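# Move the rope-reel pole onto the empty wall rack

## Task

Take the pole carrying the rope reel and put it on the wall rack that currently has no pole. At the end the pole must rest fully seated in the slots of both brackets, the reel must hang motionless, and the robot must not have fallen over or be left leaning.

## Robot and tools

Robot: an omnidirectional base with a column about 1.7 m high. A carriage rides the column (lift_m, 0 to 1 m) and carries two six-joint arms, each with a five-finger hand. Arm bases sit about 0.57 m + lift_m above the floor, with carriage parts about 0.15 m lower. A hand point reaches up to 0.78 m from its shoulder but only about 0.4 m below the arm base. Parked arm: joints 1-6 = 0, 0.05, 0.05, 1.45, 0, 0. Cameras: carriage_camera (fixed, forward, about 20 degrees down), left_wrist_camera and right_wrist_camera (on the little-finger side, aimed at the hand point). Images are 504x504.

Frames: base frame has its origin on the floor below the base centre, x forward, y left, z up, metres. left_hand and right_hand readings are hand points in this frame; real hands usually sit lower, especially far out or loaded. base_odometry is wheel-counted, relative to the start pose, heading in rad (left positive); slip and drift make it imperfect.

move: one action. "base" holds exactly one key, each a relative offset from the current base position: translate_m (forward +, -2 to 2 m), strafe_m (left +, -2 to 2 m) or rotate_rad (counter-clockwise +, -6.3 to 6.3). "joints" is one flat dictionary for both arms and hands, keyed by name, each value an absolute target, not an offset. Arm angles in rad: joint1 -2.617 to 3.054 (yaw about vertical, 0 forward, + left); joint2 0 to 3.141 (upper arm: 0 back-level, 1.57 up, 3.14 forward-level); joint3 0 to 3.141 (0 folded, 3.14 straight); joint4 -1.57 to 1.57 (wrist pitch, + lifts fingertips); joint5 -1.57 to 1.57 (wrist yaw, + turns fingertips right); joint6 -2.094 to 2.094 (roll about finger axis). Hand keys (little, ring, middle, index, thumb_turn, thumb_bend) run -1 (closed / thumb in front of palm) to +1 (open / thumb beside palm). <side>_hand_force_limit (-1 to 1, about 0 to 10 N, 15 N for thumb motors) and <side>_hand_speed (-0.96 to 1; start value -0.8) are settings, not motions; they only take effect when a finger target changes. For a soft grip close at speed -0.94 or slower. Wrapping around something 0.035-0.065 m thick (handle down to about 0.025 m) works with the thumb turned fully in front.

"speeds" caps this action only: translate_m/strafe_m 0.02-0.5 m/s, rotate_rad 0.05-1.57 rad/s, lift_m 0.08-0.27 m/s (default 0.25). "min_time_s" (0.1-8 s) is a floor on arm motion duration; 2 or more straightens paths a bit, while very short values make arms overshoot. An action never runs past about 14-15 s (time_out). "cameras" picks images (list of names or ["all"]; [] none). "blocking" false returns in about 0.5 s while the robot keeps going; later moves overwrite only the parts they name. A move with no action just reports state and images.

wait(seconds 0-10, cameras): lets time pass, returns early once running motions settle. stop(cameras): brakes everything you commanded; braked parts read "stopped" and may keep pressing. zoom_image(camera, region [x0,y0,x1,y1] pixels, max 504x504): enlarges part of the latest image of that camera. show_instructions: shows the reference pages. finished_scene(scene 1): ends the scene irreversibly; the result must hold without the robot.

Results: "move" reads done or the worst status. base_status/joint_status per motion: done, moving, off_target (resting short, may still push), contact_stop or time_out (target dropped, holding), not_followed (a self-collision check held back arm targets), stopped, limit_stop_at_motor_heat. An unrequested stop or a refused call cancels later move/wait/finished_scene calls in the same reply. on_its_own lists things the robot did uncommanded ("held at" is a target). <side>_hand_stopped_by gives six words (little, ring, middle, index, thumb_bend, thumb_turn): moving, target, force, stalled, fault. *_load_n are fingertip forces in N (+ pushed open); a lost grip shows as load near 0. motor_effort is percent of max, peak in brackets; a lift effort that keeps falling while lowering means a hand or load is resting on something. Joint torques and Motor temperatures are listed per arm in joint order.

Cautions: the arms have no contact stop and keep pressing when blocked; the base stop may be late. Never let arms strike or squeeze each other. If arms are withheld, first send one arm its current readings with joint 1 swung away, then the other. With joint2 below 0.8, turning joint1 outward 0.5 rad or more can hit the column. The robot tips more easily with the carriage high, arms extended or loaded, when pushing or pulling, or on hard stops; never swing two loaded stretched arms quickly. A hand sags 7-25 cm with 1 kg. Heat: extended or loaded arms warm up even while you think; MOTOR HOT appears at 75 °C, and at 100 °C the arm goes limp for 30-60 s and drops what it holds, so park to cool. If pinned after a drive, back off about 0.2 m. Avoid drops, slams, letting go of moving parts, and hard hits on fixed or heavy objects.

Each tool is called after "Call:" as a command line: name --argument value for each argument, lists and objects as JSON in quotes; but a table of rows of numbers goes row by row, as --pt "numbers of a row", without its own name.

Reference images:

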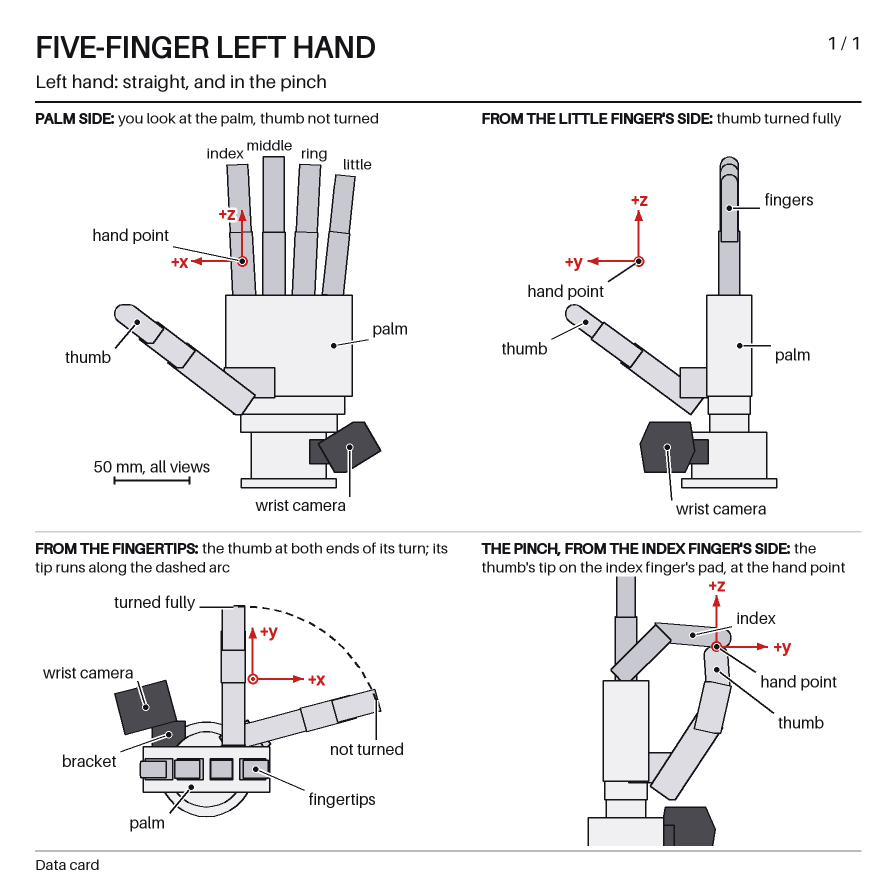

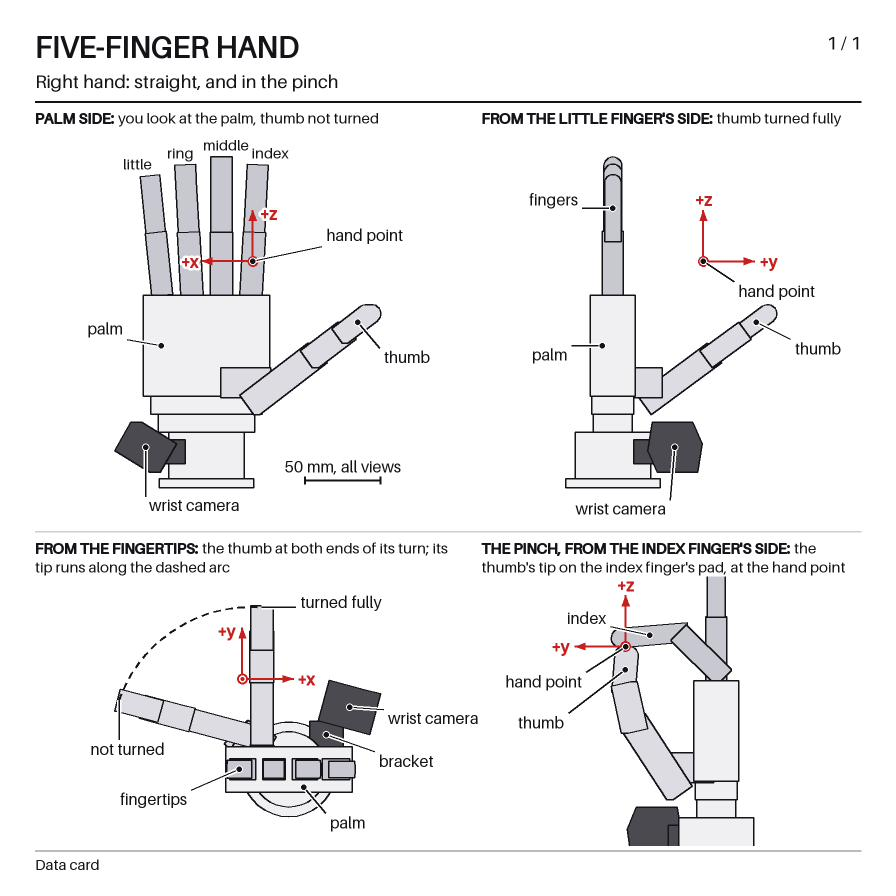

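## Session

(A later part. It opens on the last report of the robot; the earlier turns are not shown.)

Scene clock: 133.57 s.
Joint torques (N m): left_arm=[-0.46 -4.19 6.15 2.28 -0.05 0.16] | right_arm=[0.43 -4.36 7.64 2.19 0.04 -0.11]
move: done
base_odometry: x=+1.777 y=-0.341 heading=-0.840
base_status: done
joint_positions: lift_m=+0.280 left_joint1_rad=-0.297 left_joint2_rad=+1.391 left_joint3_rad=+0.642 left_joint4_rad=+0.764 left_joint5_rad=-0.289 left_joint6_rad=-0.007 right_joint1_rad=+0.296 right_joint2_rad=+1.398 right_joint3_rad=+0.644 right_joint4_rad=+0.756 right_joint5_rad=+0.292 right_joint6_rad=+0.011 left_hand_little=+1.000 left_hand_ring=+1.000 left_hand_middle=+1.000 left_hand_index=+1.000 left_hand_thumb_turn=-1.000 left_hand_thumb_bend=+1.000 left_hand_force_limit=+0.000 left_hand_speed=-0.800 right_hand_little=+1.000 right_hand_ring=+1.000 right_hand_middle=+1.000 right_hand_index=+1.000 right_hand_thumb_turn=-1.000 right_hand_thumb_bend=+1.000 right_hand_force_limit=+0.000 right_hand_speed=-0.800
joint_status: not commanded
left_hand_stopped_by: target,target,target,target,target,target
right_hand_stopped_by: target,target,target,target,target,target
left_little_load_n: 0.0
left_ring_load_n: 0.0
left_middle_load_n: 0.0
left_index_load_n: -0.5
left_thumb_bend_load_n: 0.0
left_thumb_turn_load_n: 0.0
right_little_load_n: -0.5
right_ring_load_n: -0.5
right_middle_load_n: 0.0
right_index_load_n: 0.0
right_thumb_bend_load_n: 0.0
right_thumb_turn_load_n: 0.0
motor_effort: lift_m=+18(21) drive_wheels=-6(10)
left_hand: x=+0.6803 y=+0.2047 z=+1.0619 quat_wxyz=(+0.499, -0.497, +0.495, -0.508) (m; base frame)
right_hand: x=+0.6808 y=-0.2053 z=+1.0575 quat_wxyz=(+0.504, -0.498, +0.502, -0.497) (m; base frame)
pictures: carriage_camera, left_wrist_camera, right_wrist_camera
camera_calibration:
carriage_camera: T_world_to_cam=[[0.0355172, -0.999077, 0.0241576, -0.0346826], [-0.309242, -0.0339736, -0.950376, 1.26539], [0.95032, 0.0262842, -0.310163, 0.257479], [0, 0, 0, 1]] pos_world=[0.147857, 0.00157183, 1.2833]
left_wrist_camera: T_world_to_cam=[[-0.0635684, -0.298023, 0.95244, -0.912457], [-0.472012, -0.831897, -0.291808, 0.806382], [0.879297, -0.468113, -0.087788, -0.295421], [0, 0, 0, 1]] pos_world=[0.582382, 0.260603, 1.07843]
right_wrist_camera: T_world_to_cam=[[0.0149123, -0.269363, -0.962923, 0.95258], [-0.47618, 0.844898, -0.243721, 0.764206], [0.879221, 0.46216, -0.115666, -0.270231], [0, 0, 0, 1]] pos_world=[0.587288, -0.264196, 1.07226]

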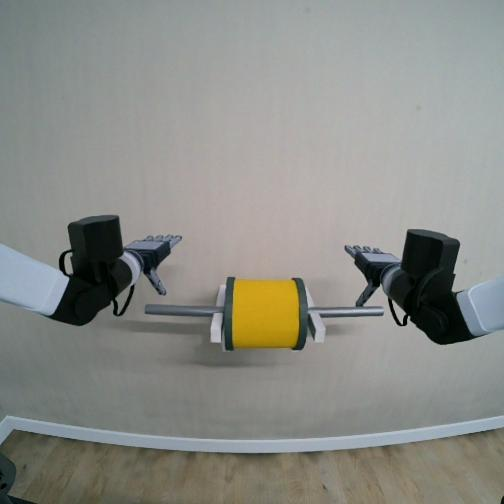

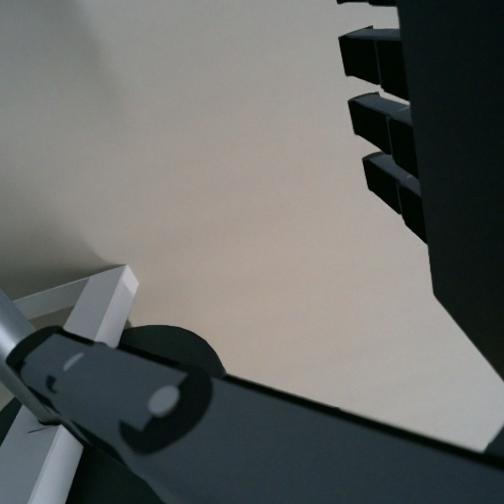

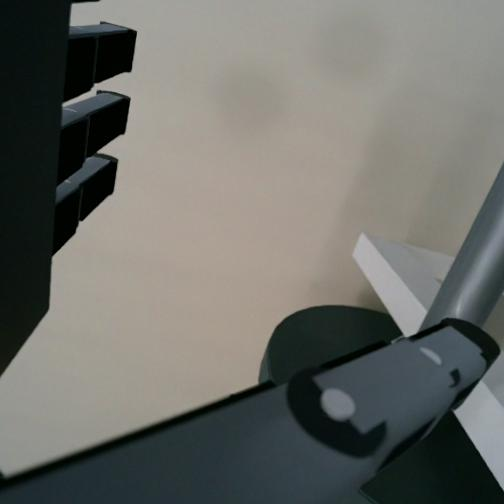

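Call:
move --joints '{"lift_m": 0.25}' --speeds '{"lift_m": 0.1}' --cameras '["all"]'

Call:
zoom_image --camera "left_wrist_camera" --region '[0, 200, 300, 504]'

Call:
zoom_image --camera "right_wrist_camera" --region '[204, 200, 504, 504]'

Call:
zoom_image --camera "carriage_camera" --region '[100, 220, 400, 390]'

Scene clock: 139.17 s.
Joint torques (N m): left_arm=[-0.12 -4.12 6.12 2.31 -0.08 0.17] | right_arm=[0.29 -4.45 7.66 2.21 0.04 -0.09]
move: done
base_odometry: x=+1.777 y=-0.341 heading=-0.840
base_status: not commanded
joint_positions: lift_m=+0.250 left_joint1_rad=-0.297 left_joint2_rad=+1.393 left_joint3_rad=+0.642 left_joint4_rad=+0.761 left_joint5_rad=-0.289 left_joint6_rad=-0.007 right_joint1_rad=+0.296 right_joint2_rad=+1.400 right_joint3_rad=+0.644 right_joint4_rad=+0.755 right_joint5_rad=+0.292 right_joint6_rad=+0.011 left_hand_little=+1.000 left_hand_ring=+1.000 left_hand_middle=+1.000 left_hand_index=+1.000 left_hand_thumb_turn=-1.000 left_hand_thumb_bend=+1.000 left_hand_force_limit=+0.000 left_hand_speed=-0.800 right_hand_little=+1.000 right_hand_ring=+1.000 right_hand_middle=+1.000 right_hand_index=+1.000 right_hand_thumb_turn=-1.000 right_hand_thumb_bend=+1.000 right_hand_force_limit=+0.000 right_hand_speed=-0.800
joint_status: all done
left_hand_stopped_by: target,target,target,target,target,target
right_hand_stopped_by: target,target,target,target,target,target
left_little_load_n: 0.0
left_ring_load_n: 0.0
left_middle_load_n: 0.0
left_index_load_n: 0.0
left_thumb_bend_load_n: 0.0
left_thumb_turn_load_n: 0.0
right_little_load_n: 0.0
right_ring_load_n: 0.0
right_middle_load_n: 0.0
right_index_load_n: -0.5
right_thumb_bend_load_n: 0.0
right_thumb_turn_load_n: -0.5
motor_effort: lift_m=+18(19) drive_wheels=-5(6)
left_hand: x=+0.6803 y=+0.2047 z=+1.0305 quat_wxyz=(+0.498, -0.498, +0.497, -0.507) (m; base frame)
right_hand: x=+0.6809 y=-0.2053 z=+1.0265 quat_wxyz=(+0.503, -0.499, +0.502, -0.496) (m; base frame)
pictures: carriage_camera, left_wrist_camera, right_wrist_camera
camera_calibration:
carriage_camera: T_world_to_cam=[[0.0355172, -0.999077, 0.0241576, -0.0339651], [-0.309242, -0.0339736, -0.950376, 1.23717], [0.95032, 0.0262842, -0.310163, 0.248268], [0, 0, 0, 1]] pos_world=[0.147857, 0.00157183, 1.2536]
left_wrist_camera: T_world_to_cam=[[-0.0589939, -0.299365, 0.952313, -0.885301], [-0.473457, -0.831462, -0.290704, 0.796968], [0.878839, -0.468029, -0.0926851, -0.292762], [0, 0, 0, 1]] pos_world=[0.582394, 0.2606, 1.04763]
right_wrist_camera: T_world_to_cam=[[0.0117188, -0.270348, -0.962691, 0.924473], [-0.477003, 0.84464, -0.243003, 0.75646], [0.878823, 0.462055, -0.119059, -0.270121], [0, 0, 0, 1]] pos_world=[0.587389, -0.264196, 1.04164]

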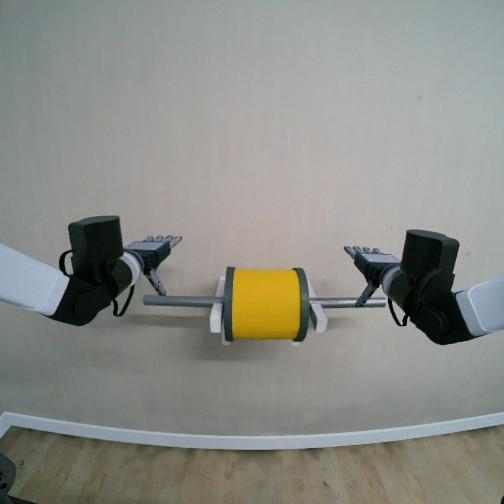

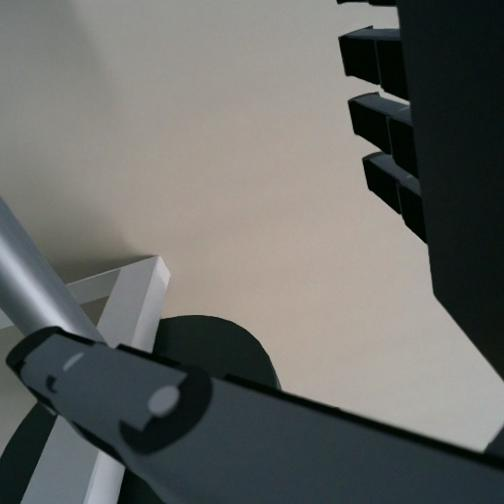

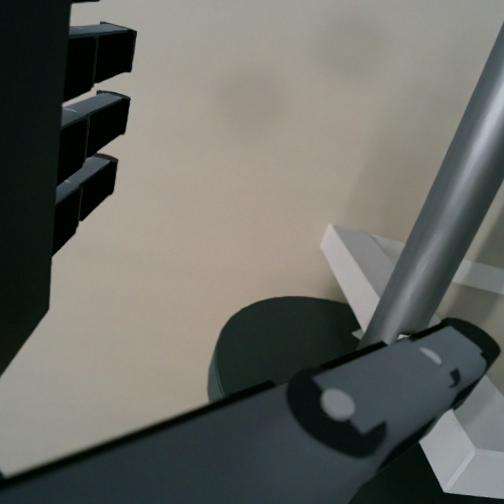

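Scaled by 1.658 from the camera's 504x504 image, which has a finer 720x720 frame.

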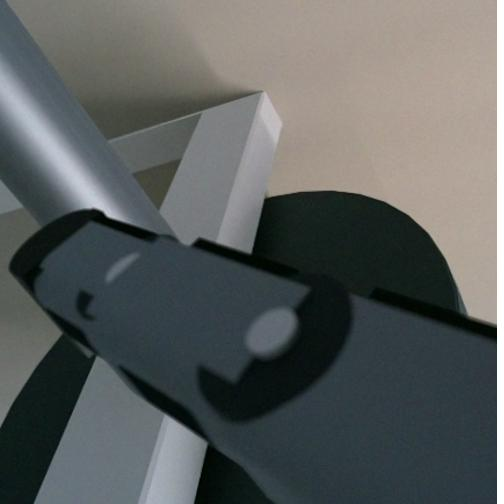

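Scaled by 1.658 from the camera's 504x504 image, which has a finer 720x720 frame.

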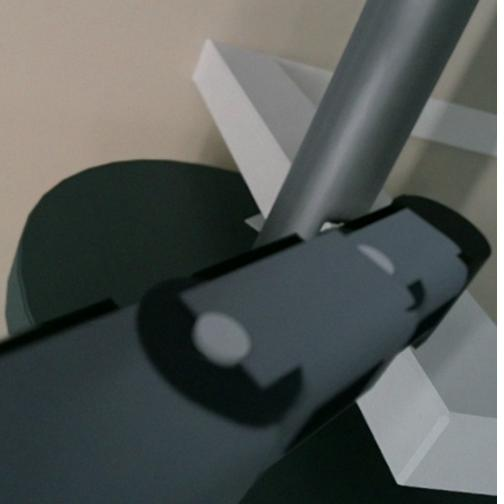

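Scaled by 1.680 from the camera's 504x504 image, which has a finer 720x720 frame.

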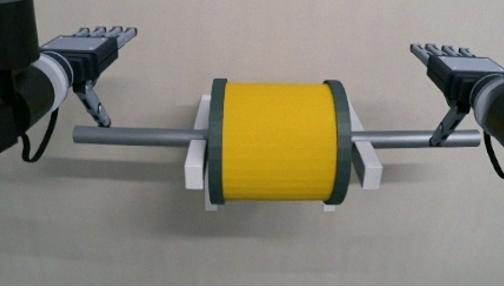

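Call:
move --base '{"translate_m": 0.05}' --speeds '{"translate_m": 0.08}' --cameras '["all"]'

Call:
zoom_image --camera "left_wrist_camera" --region '[0, 200, 300, 504]'

Call:
zoom_image --camera "right_wrist_camera" --region '[204, 200, 504, 504]'

Call:
zoom_image --camera "carriage_camera" --region '[100, 220, 400, 390]'

Scene clock: 166.83 s.
Joint torques (N m): left_arm=[-0.02 -4.03 6.27 2.29 -0.05 0.11] | right_arm=[0.34 -4.41 7.68 2.21 0.05 -0.11]
Motor temperatures (°C): left_arm=[21 28 36 35 20 19] | right_arm=[22 31 37 39 23 22]
move: done
base_odometry: x=+1.810 y=-0.379 heading=-0.839
base_status: done
joint_positions: lift_m=+0.250 left_joint1_rad=-0.297 left_joint2_rad=+1.393 left_joint3_rad=+0.642 left_joint4_rad=+0.761 left_joint5_rad=-0.290 left_joint6_rad=-0.007 right_joint1_rad=+0.296 right_joint2_rad=+1.400 right_joint3_rad=+0.644 right_joint4_rad=+0.755 right_joint5_rad=+0.292 right_joint6_rad=+0.011 left_hand_little=+1.000 left_hand_ring=+1.000 left_hand_middle=+1.000 left_hand_index=+1.000 left_hand_thumb_turn=-1.000 left_hand_thumb_bend=+1.000 left_hand_force_limit=+0.000 left_hand_speed=-0.800 right_hand_little=+1.000 right_hand_ring=+1.000 right_hand_middle=+1.000 right_hand_index=+1.000 right_hand_thumb_turn=-1.000 right_hand_thumb_bend=+1.000 right_hand_force_limit=+0.000 right_hand_speed=-0.800
joint_status: not commanded
left_hand_stopped_by: target,target,target,target,target,target
right_hand_stopped_by: target,target,target,target,target,target
left_little_load_n: 0.0
left_ring_load_n: 0.0
left_middle_load_n: 0.0
left_index_load_n: -0.5
left_thumb_bend_load_n: 0.0
left_thumb_turn_load_n: 0.0
right_little_load_n: 0.0
right_ring_load_n: -0.5
right_middle_load_n: 0.0
right_index_load_n: 0.0
right_thumb_bend_load_n: -0.5
right_thumb_turn_load_n: 0.0
motor_effort: lift_m=+17(19) drive_wheels=+4(12)
left_hand: x=+0.6803 y=+0.2047 z=+1.0305 quat_wxyz=(+0.498, -0.498, +0.497, -0.507) (m; base frame)
right_hand: x=+0.6809 y=-0.2053 z=+1.0265 quat_wxyz=(+0.503, -0.499, +0.502, -0.496) (m; base frame)
pictures: carriage_camera, left_wrist_camera, right_wrist_camera
camera_calibration:
carriage_camera: T_world_to_cam=[[0.0355172, -0.999077, 0.0241576, -0.0339651], [-0.309242, -0.0339736, -0.950376, 1.23717], [0.95032, 0.0262842, -0.310163, 0.248268], [0, 0, 0, 1]] pos_world=[0.147857, 0.00157183, 1.2536]
left_wrist_camera: T_world_to_cam=[[-0.0588583, -0.299391, 0.952313, -0.885373], [-0.473084, -0.831675, -0.290703, 0.796805], [0.879049, -0.467634, -0.0926859, -0.292988], [0, 0, 0, 1]] pos_world=[0.582395, 0.2606, 1.04763]
right_wrist_camera: T_world_to_cam=[[0.0117188, -0.270348, -0.962691, 0.924473], [-0.477003, 0.84464, -0.243003, 0.75646], [0.878823, 0.462055, -0.119059, -0.270121], [0, 0, 0, 1]] pos_world=[0.587389, -0.264196, 1.04164]

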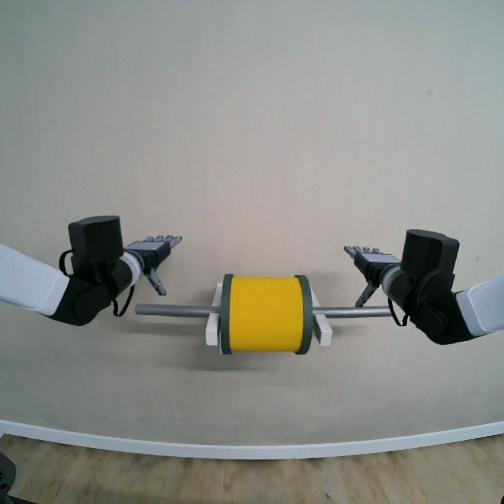

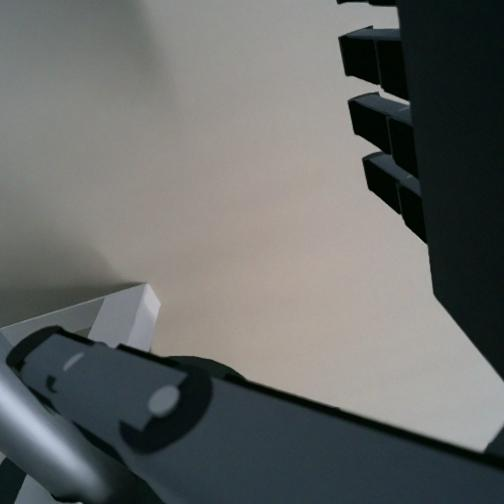

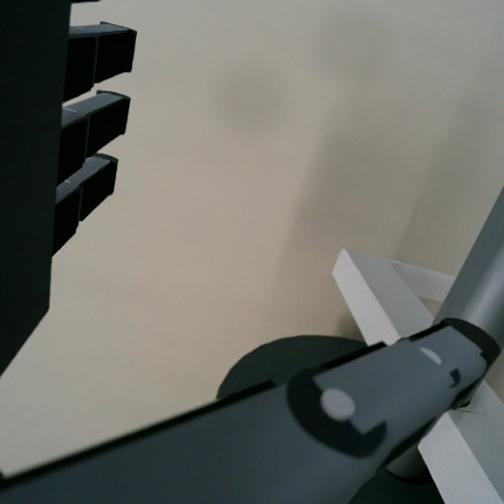

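Scaled by 1.658 from the camera's 504x504 image, which has a finer 720x720 frame.

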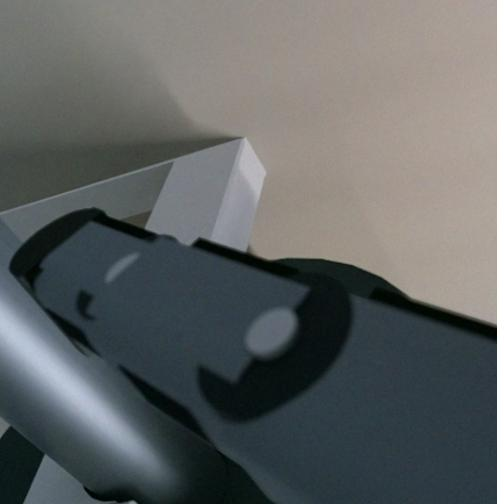

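Scaled by 1.658 from the camera's 504x504 image, which has a finer 720x720 frame.

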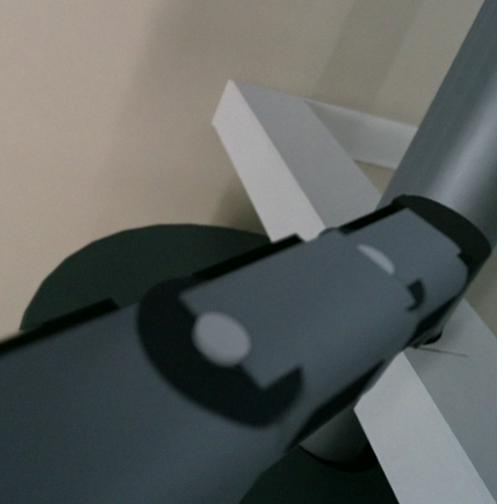

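Scaled by 1.680 from the camera's 504x504 image, which has a finer 720x720 frame.

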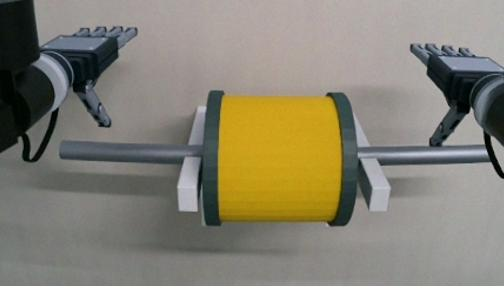

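Call:
move --base '{"rotate_rad": 0.045}' --speeds '{"rotate_rad": 0.2}'

Call:
move --base '{"strafe_m": -0.035}' --speeds '{"strafe_m": 0.08}' --cameras '["all"]'

Call:
zoom_image --camera "left_wrist_camera" --region '[0, 200, 300, 504]'

Call:
zoom_image --camera "right_wrist_camera" --region '[204, 200, 504, 504]'

Call:
zoom_image --camera "carriage_camera" --region '[100, 220, 400, 390]'

Scene clock: 177.53 s.
Joint torques (N m): left_arm=[-0.27 -4.15 6.23 2.31 -0.05 0.19] | right_arm=[0.21 -4.46 7.66 2.21 0.04 -0.1]
move: done
base_odometry: x=+1.810 y=-0.379 heading=-0.795
base_status: done
joint_positions: lift_m=+0.250 left_joint1_rad=-0.297 left_joint2_rad=+1.393 left_joint3_rad=+0.642 left_joint4_rad=+0.761 left_joint5_rad=-0.292 left_joint6_rad=-0.007 right_joint1_rad=+0.298 right_joint2_rad=+1.400 right_joint3_rad=+0.644 right_joint4_rad=+0.755 right_joint5_rad=+0.292 right_joint6_rad=+0.011 left_hand_little=+1.000 left_hand_ring=+1.000 left_hand_middle=+1.000 left_hand_index=+1.000 left_hand_thumb_turn=-1.000 left_hand_thumb_bend=+1.000 left_hand_force_limit=+0.000 left_hand_speed=-0.800 right_hand_little=+1.000 right_hand_ring=+1.000 right_hand_middle=+1.000 right_hand_index=+1.000 right_hand_thumb_turn=-1.000 right_hand_thumb_bend=+1.000 right_hand_force_limit=+0.000 right_hand_speed=-0.800
joint_status: not commanded
left_hand_stopped_by: target,target,target,target,target,target
right_hand_stopped_by: target,target,target,target,target,target
left_little_load_n: 0.0
left_ring_load_n: 0.0
left_middle_load_n: 0.0
left_index_load_n: 0.0
left_thumb_bend_load_n: 0.0
left_thumb_turn_load_n: 0.0
right_little_load_n: 0.0
right_ring_load_n: 0.0
right_middle_load_n: 0.0
right_index_load_n: 0.0
right_thumb_bend_load_n: 0.0
right_thumb_turn_load_n: 0.0
motor_effort: lift_m=+18(19) drive_wheels=-4(6)
left_hand: x=+0.6803 y=+0.2050 z=+1.0305 quat_wxyz=(+0.499, -0.499, +0.496, -0.506) (m; base frame)
right_hand: x=+0.6807 y=-0.2045 z=+1.0265 quat_wxyz=(+0.504, -0.499, +0.502, -0.496) (m; base frame)
pictures: none

Scene clock: 178.60 s.
Joint torques (N m): left_arm=[-0.02 -4.05 6.22 2.28 -0.07 0.19] | right_arm=[0.24 -4.45 7.64 2.22 0.02 -0.11]
move: done
base_odometry: x=+1.785 y=-0.403 heading=-0.795
base_status: done
joint_positions: lift_m=+0.250 left_joint1_rad=-0.298 left_joint2_rad=+1.393 left_joint3_rad=+0.642 left_joint4_rad=+0.761 left_joint5_rad=-0.293 left_joint6_rad=-0.007 right_joint1_rad=+0.298 right_joint2_rad=+1.400 right_joint3_rad=+0.644 right_joint4_rad=+0.755 right_joint5_rad=+0.294 right_joint6_rad=+0.011 left_hand_little=+1.000 left_hand_ring=+1.000 left_hand_middle=+1.000 left_hand_index=+1.000 left_hand_thumb_turn=-1.000 left_hand_thumb_bend=+1.000 left_hand_force_limit=+0.000 left_hand_speed=-0.800 right_hand_little=+1.000 right_hand_ring=+1.000 right_hand_middle=+1.000 right_hand_index=+1.000 right_hand_thumb_turn=-1.000 right_hand_thumb_bend=+1.000 right_hand_force_limit=+0.000 right_hand_speed=-0.800
joint_status: not commanded
left_hand_stopped_by: target,target,target,target,target,target
right_hand_stopped_by: target,target,target,target,target,target
left_little_load_n: 0.0
left_ring_load_n: 0.0
left_middle_load_n: 0.0
left_index_load_n: 0.0
left_thumb_bend_load_n: 0.0
left_thumb_turn_load_n: 0.0
right_little_load_n: 0.0
right_ring_load_n: 0.0
right_middle_load_n: 0.0
right_index_load_n: 0.0
right_thumb_bend_load_n: 0.0
right_thumb_turn_load_n: 0.0
motor_effort: lift_m=+18(19) drive_wheels=+1(6)
left_hand: x=+0.6803 y=+0.2051 z=+1.0305 quat_wxyz=(+0.499, -0.499, +0.496, -0.506) (m; base frame)
right_hand: x=+0.6807 y=-0.2048 z=+1.0265 quat_wxyz=(+0.503, -0.499, +0.502, -0.496) (m; base frame)
pictures: carriage_camera, left_wrist_camera, right_wrist_camera
camera_calibration:
carriage_camera: T_world_to_cam=[[0.0355172, -0.999077, 0.0241576, -0.0339651], [-0.309242, -0.0339736, -0.950376, 1.23717], [0.95032, 0.0262842, -0.310163, 0.248268], [0, 0, 0, 1]] pos_world=[0.147857, 0.00157183, 1.2536]
left_wrist_camera: T_world_to_cam=[[-0.0580667, -0.299523, 0.95232, -0.885782], [-0.470915, -0.832913, -0.290681, 0.795881], [0.880265, -0.465341, -0.0926855, -0.294167], [0, 0, 0, 1]] pos_world=[0.582303, 0.260699, 1.04763]
right_wrist_camera: T_world_to_cam=[[0.0117188, -0.270348, -0.962691, 0.92461], [-0.477003, 0.84464, -0.243003, 0.75599], [0.878823, 0.462055, -0.119059, -0.270264], [0, 0, 0, 1]] pos_world=[0.587289, -0.263696, 1.04164]

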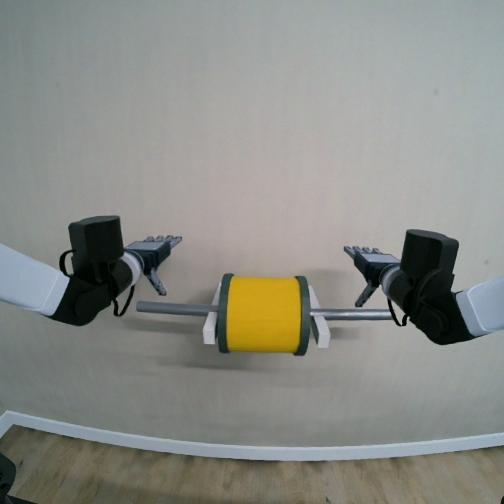

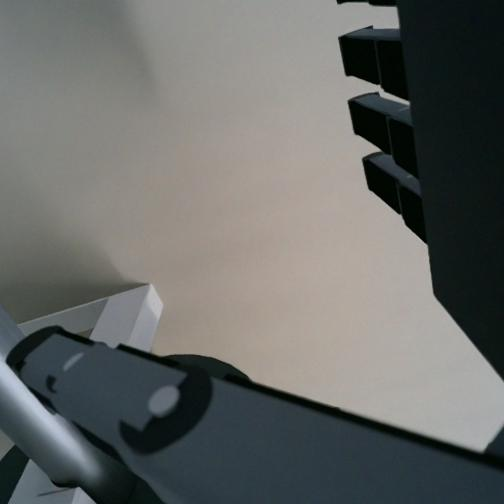

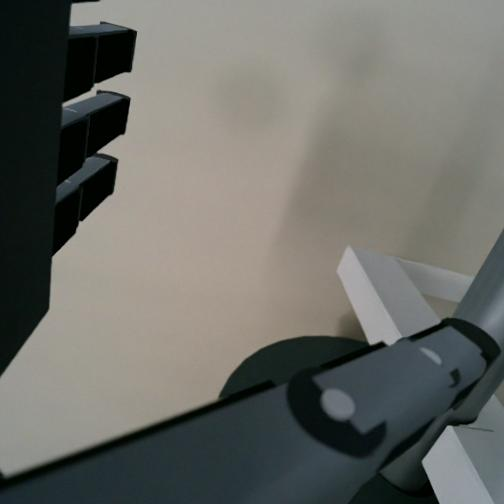

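Scaled by 1.658 from the camera's 504x504 image, which has a finer 720x720 frame.

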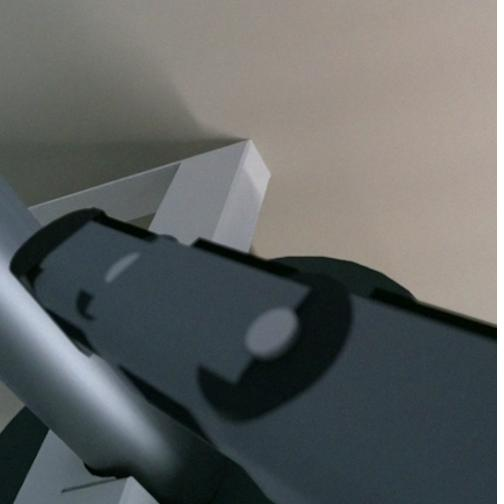

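Scaled by 1.658 from the camera's 504x504 image, which has a finer 720x720 frame.

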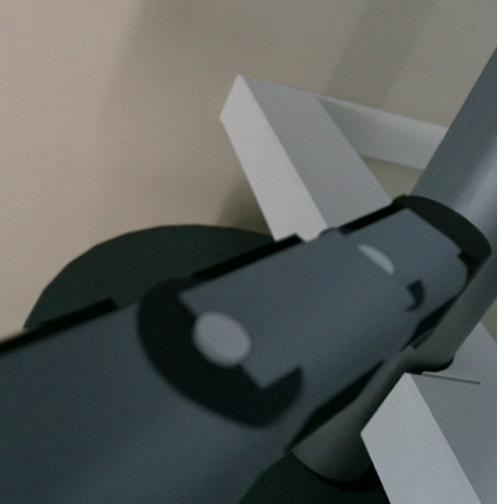

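Scaled by 1.680 from the camera's 504x504 image, which has a finer 720x720 frame.

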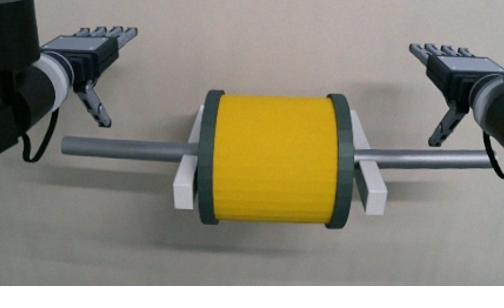

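Call:
move --joints '{"lift_m": 0.215}' --speeds '{"lift_m": 0.08}' --cameras '["all"]'

Call:
zoom_image --camera "left_wrist_camera" --region '[0, 200, 300, 504]'

Call:
zoom_image --camera "right_wrist_camera" --region '[204, 200, 504, 504]'

Call:
zoom_image --camera "carriage_camera" --region '[100, 220, 400, 390]'

Scene clock: 199.73 s.
Joint torques (N m): left_arm=[0.17 -4.07 6.15 2.28 -0.08 0.14] | right_arm=[0.17 -4.44 7.58 2.22 0.03 -0.11]
move: done
base_odometry: x=+1.785 y=-0.403 heading=-0.795
base_status: not commanded
joint_positions: lift_m=+0.215 left_joint1_rad=-0.298 left_joint2_rad=+1.393 left_joint3_rad=+0.642 left_joint4_rad=+0.760 left_joint5_rad=-0.293 left_joint6_rad=-0.007 right_joint1_rad=+0.298 right_joint2_rad=+1.400 right_joint3_rad=+0.644 right_joint4_rad=+0.754 right_joint5_rad=+0.294 right_joint6_rad=+0.011 left_hand_little=+1.000 left_hand_ring=+1.000 left_hand_middle=+1.000 left_hand_index=+1.000 left_hand_thumb_turn=-1.000 left_hand_thumb_bend=+1.000 left_hand_force_limit=+0.000 left_hand_speed=-0.800 right_hand_little=+1.000 right_hand_ring=+1.000 right_hand_middle=+1.000 right_hand_index=+1.000 right_hand_thumb_turn=-1.000 right_hand_thumb_bend=+1.000 right_hand_force_limit=+0.000 right_hand_speed=-0.800
joint_status: all done
left_hand_stopped_by: target,target,target,target,target,target
right_hand_stopped_by: target,target,target,target,target,target
left_little_load_n: 0.0
left_ring_load_n: 0.0
left_middle_load_n: 0.0
left_index_load_n: 0.0
left_thumb_bend_load_n: 0.0
left_thumb_turn_load_n: 0.0
right_little_load_n: 0.0
right_ring_load_n: 0.0
right_middle_load_n: 0.0
right_index_load_n: 0.0
right_thumb_bend_load_n: 0.0
right_thumb_turn_load_n: 0.0
motor_effort: lift_m=+17(18) drive_wheels=+1(2)
left_hand: x=+0.6803 y=+0.2051 z=+0.9953 quat_wxyz=(+0.499, -0.499, +0.497, -0.506) (m; base frame)
right_hand: x=+0.6807 y=-0.2048 z=+0.9915 quat_wxyz=(+0.503, -0.499, +0.502, -0.496) (m; base frame)
pictures: carriage_camera, left_wrist_camera, right_wrist_camera
camera_calibration:
carriage_camera: T_world_to_cam=[[0.0355172, -0.999077, 0.0241576, -0.0331196], [-0.309242, -0.0339736, -0.950376, 1.2039], [0.95032, 0.0262842, -0.310163, 0.237412], [0, 0, 0, 1]] pos_world=[0.147857, 0.00157183, 1.2186]
left_wrist_camera: T_world_to_cam=[[-0.0574429, -0.299766, 0.952282, -0.852622], [-0.471099, -0.832842, -0.290585, 0.785623], [0.880208, -0.465311, -0.0933786, -0.296607], [0, 0, 0, 1]] pos_world=[0.582205, 0.260699, 1.01253]
right_wrist_camera: T_world_to_cam=[[0.0113337, -0.270441, -0.96267, 0.891095], [-0.477089, 0.844623, -0.242895, 0.747373], [0.878782, 0.462032, -0.119452, -0.27393], [0, 0, 0, 1]] pos_world=[0.587189, -0.263696, 1.00664]

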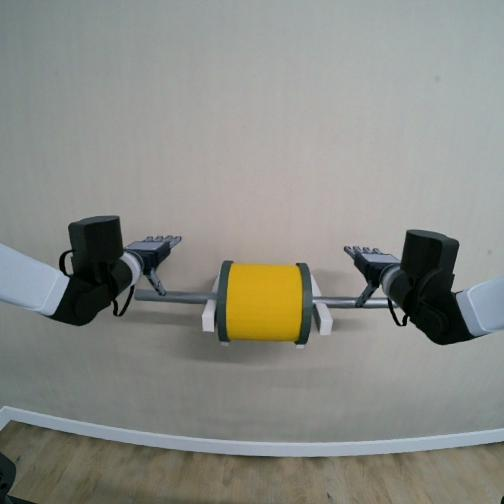

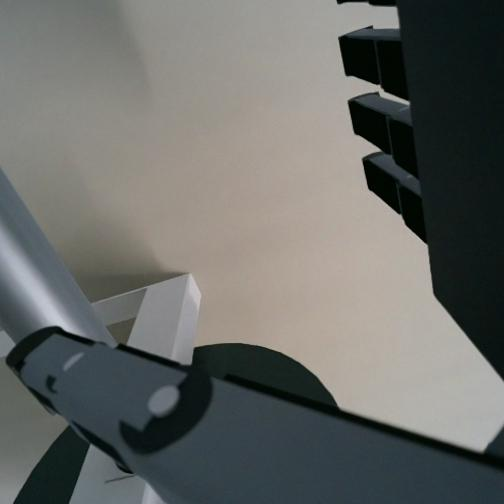

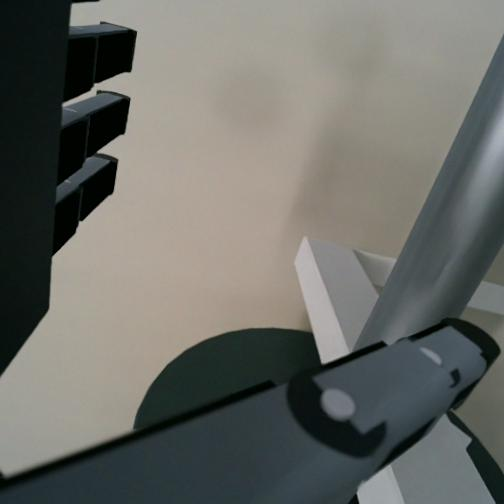

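Scaled by 1.658 from the camera's 504x504 image, which has a finer 720x720 frame.

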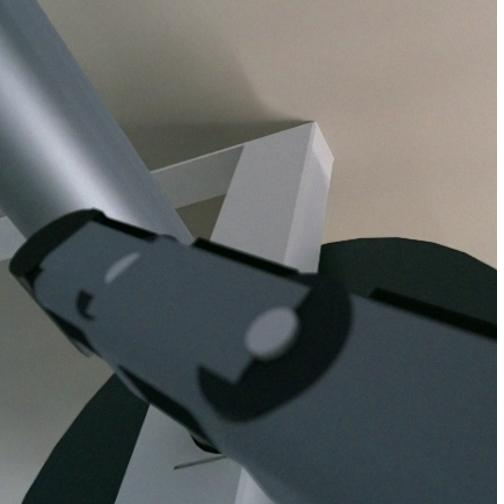

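Scaled by 1.658 from the camera's 504x504 image, which has a finer 720x720 frame.

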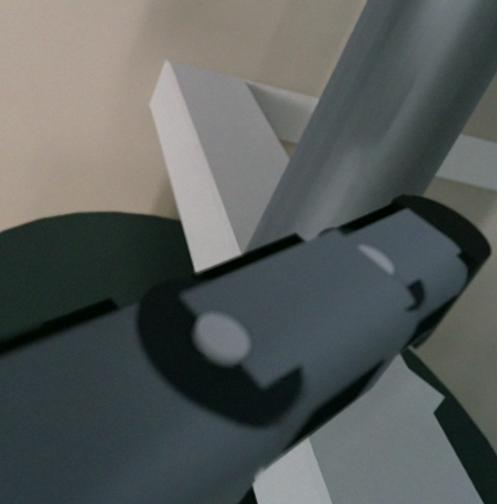

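Scaled by 1.680 from the camera's 504x504 image, which has a finer 720x720 frame.

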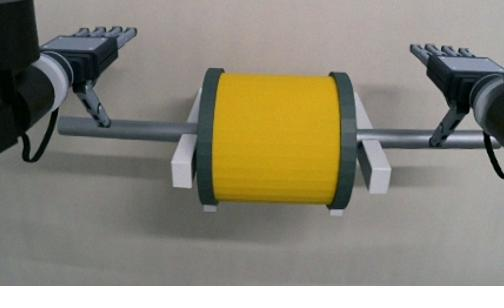

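Call:
move --joints '{"right_joint1_rad": 0.27, "right_joint2_rad": 1.53, "right_joint3_rad": 0.73, "right_joint4_rad": 0.8, "right_joint5_rad": 0.27}' --cameras '["all"]'

Call:
zoom_image --camera "right_wrist_camera" --region '[204, 200, 504, 504]'

Call:
zoom_image --camera "carriage_camera" --region '[100, 220, 400, 390]'

Scene clock: 210.80 s.
Joint torques (N m): left_arm=[-0.03 -4.14 6.19 2.3 -0.07 0.1] | right_arm=[-0.68 -5.14 10.96 2.35 -0.13 -0.1]
move: done
base_odometry: x=+1.785 y=-0.403 heading=-0.795
base_status: not commanded
joint_positions: lift_m=+0.215 left_joint1_rad=-0.298 left_joint2_rad=+1.393 left_joint3_rad=+0.642 left_joint4_rad=+0.760 left_joint5_rad=-0.293 left_joint6_rad=-0.007 right_joint1_rad=+0.277 right_joint2_rad=+1.527 right_joint3_rad=+0.699 right_joint4_rad=+0.781 right_joint5_rad=+0.282 right_joint6_rad=+0.011 left_hand_little=+1.000 left_hand_ring=+1.000 left_hand_middle=+1.000 left_hand_index=+1.000 left_hand_thumb_turn=-1.000 left_hand_thumb_bend=+1.000 left_hand_force_limit=+0.000 left_hand_speed=-0.800 right_hand_little=+1.000 right_hand_ring=+1.000 right_hand_middle=+1.000 right_hand_index=+1.000 right_hand_thumb_turn=-1.000 right_hand_thumb_bend=+1.000 right_hand_force_limit=+0.000 right_hand_speed=-0.800
joint_status: all done
left_hand_stopped_by: target,target,target,target,target,target
right_hand_stopped_by: target,target,target,target,target,target
left_little_load_n: 0.0
left_ring_load_n: 0.0
left_middle_load_n: 0.0
left_index_load_n: 0.0
left_thumb_bend_load_n: 0.0
left_thumb_turn_load_n: 0.0
right_little_load_n: 0.0
right_ring_load_n: 0.0
right_middle_load_n: 0.0
right_index_load_n: -0.5
right_thumb_bend_load_n: 0.0
right_thumb_turn_load_n: 0.0
motor_effort: lift_m=+18(18) drive_wheels=+1(2)
left_hand: x=+0.6803 y=+0.2051 z=+0.9953 quat_wxyz=(+0.499, -0.499, +0.497, -0.506) (m; base frame)
right_hand: x=+0.7026 y=-0.2062 z=+0.9675 quat_wxyz=(+0.487, -0.510, +0.512, -0.490) (m; base frame)
pictures: carriage_camera, left_wrist_camera, right_wrist_camera
camera_calibration:
carriage_camera: T_world_to_cam=[[0.0355172, -0.999077, 0.0241576, -0.0331196], [-0.309242, -0.0339736, -0.950376, 1.2039], [0.95032, 0.0262842, -0.310163, 0.237412], [0, 0, 0, 1]] pos_world=[0.147857, 0.00157183, 1.2186]
left_wrist_camera: T_world_to_cam=[[-0.0574429, -0.299766, 0.952282, -0.852622], [-0.471099, -0.832842, -0.290585, 0.785623], [0.880208, -0.465311, -0.0933786, -0.296607], [0, 0, 0, 1]] pos_world=[0.582205, 0.260699, 1.01253]
right_wrist_camera: T_world_to_cam=[[-0.0327511, -0.282334, -0.958757, 0.892145], [-0.479592, 0.846057, -0.232763, 0.745492], [0.87688, 0.452189, -0.163114, -0.253904], [0, 0, 0, 1]] pos_world=[0.609394, -0.264033, 0.987458]

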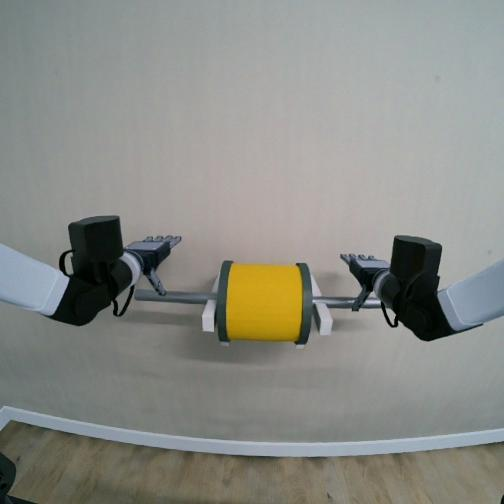

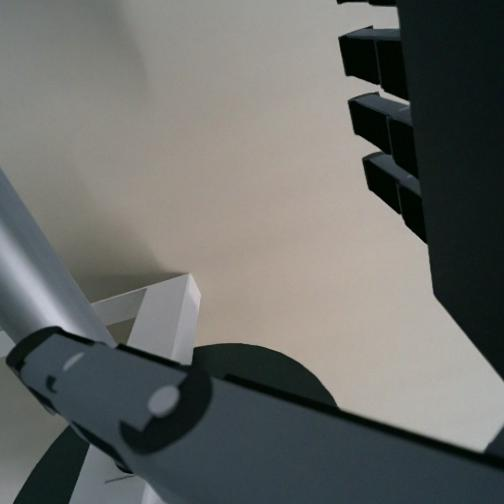

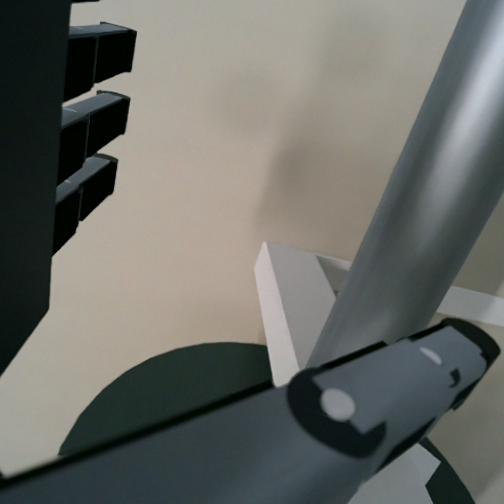

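Scaled by 1.658 from the camera's 504x504 image, which has a finer 720x720 frame.

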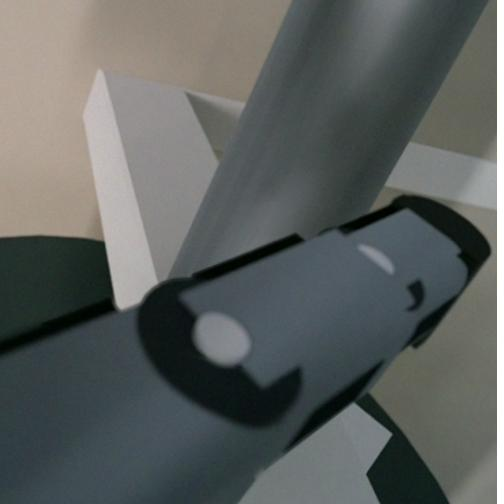

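Scaled by 1.680 from the camera's 504x504 image, which has a finer 720x720 frame.

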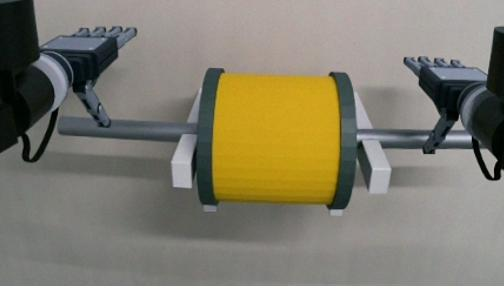

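Call:
move --joints '{"right_joint1_rad": 0.265, "right_joint2_rad": 1.53, "right_joint3_rad": 0.785, "right_joint4_rad": 0.785, "right_joint5_rad": 0.265}' --cameras '["all"]'

Call:
zoom_image --camera "right_wrist_camera" --region '[204, 200, 504, 504]'

Scene clock: 214.73 s.
Joint torques (N m): left_arm=[-0.09 -4.33 5.96 2.29 -0.08 0.13] | right_arm=[-0.83 -5.19 10.58 2.17 -0.16 -0.09]
move: done
base_odometry: x=+1.785 y=-0.403 heading=-0.795
base_status: not commanded
joint_positions: lift_m=+0.215 left_joint1_rad=-0.298 left_joint2_rad=+1.393 left_joint3_rad=+0.642 left_joint4_rad=+0.760 left_joint5_rad=-0.293 left_joint6_rad=-0.007 right_joint1_rad=+0.273 right_joint2_rad=+1.527 right_joint3_rad=+0.759 right_joint4_rad=+0.783 right_joint5_rad=+0.278 right_joint6_rad=+0.011 left_hand_little=+1.000 left_hand_ring=+1.000 left_hand_middle=+1.000 left_hand_index=+1.000 left_hand_thumb_turn=-1.000 left_hand_thumb_bend=+1.000 left_hand_force_limit=+0.000 left_hand_speed=-0.800 right_hand_little=+1.000 right_hand_ring=+1.000 right_hand_middle=+1.000 right_hand_index=+1.000 right_hand_thumb_turn=-1.000 right_hand_thumb_bend=+1.000 right_hand_force_limit=+0.000 right_hand_speed=-0.800
joint_status: all done
left_hand_stopped_by: target,target,target,target,target,target
right_hand_stopped_by: target,target,target,target,target,target
left_little_load_n: 0.0
left_ring_load_n: 0.0
left_middle_load_n: 0.0
left_index_load_n: 0.0
left_thumb_bend_load_n: 0.0
left_thumb_turn_load_n: 0.0
right_little_load_n: 0.0
right_ring_load_n: 0.0
right_middle_load_n: 0.0
right_index_load_n: 0.0
right_thumb_bend_load_n: 0.0
right_thumb_turn_load_n: 0.0
motor_effort: lift_m=+17(18) drive_wheels=+1(2)
left_hand: x=+0.6803 y=+0.2051 z=+0.9953 quat_wxyz=(+0.499, -0.499, +0.497, -0.506) (m; base frame)
right_hand: x=+0.7145 y=-0.2038 z=+0.9970 quat_wxyz=(+0.506, -0.492, +0.501, -0.501) (m; base frame)
pictures: carriage_camera, left_wrist_camera, right_wrist_camera
camera_calibration:
carriage_camera: T_world_to_cam=[[0.0355172, -0.999077, 0.0241576, -0.0331196], [-0.309242, -0.0339736, -0.950376, 1.2039], [0.95032, 0.0262842, -0.310163, 0.237412], [0, 0, 0, 1]] pos_world=[0.147857, 0.00157183, 1.2186]
left_wrist_camera: T_world_to_cam=[[-0.0574429, -0.299766, 0.952282, -0.852622], [-0.471099, -0.832842, -0.290585, 0.785623], [0.880208, -0.465311, -0.0933786, -0.296607], [0, 0, 0, 1]] pos_world=[0.582205, 0.260699, 1.01253]
right_wrist_camera: T_world_to_cam=[[0.0247242, -0.266093, -0.96363, 0.888506], [-0.466314, 0.849564, -0.246559, 0.760961], [0.884273, 0.455451, -0.103078, -0.325017], [0, 0, 0, 1]] pos_world=[0.620283, -0.262032, 1.01031]

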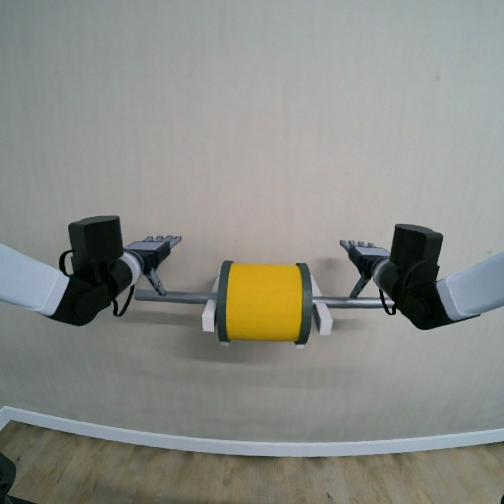

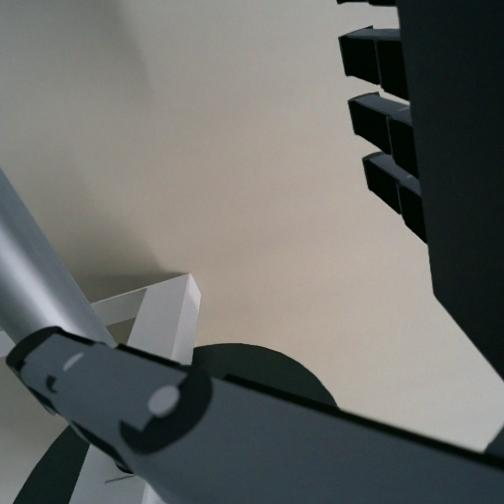

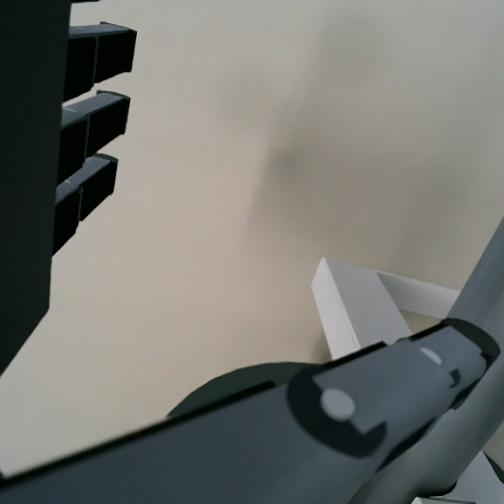

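Scaled by 1.658 from the camera's 504x504 image, which has a finer 720x720 frame.

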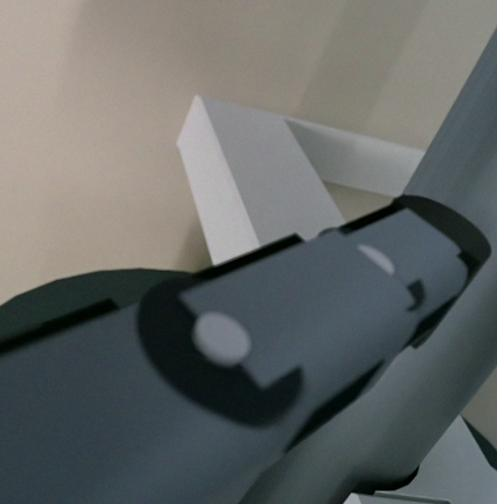

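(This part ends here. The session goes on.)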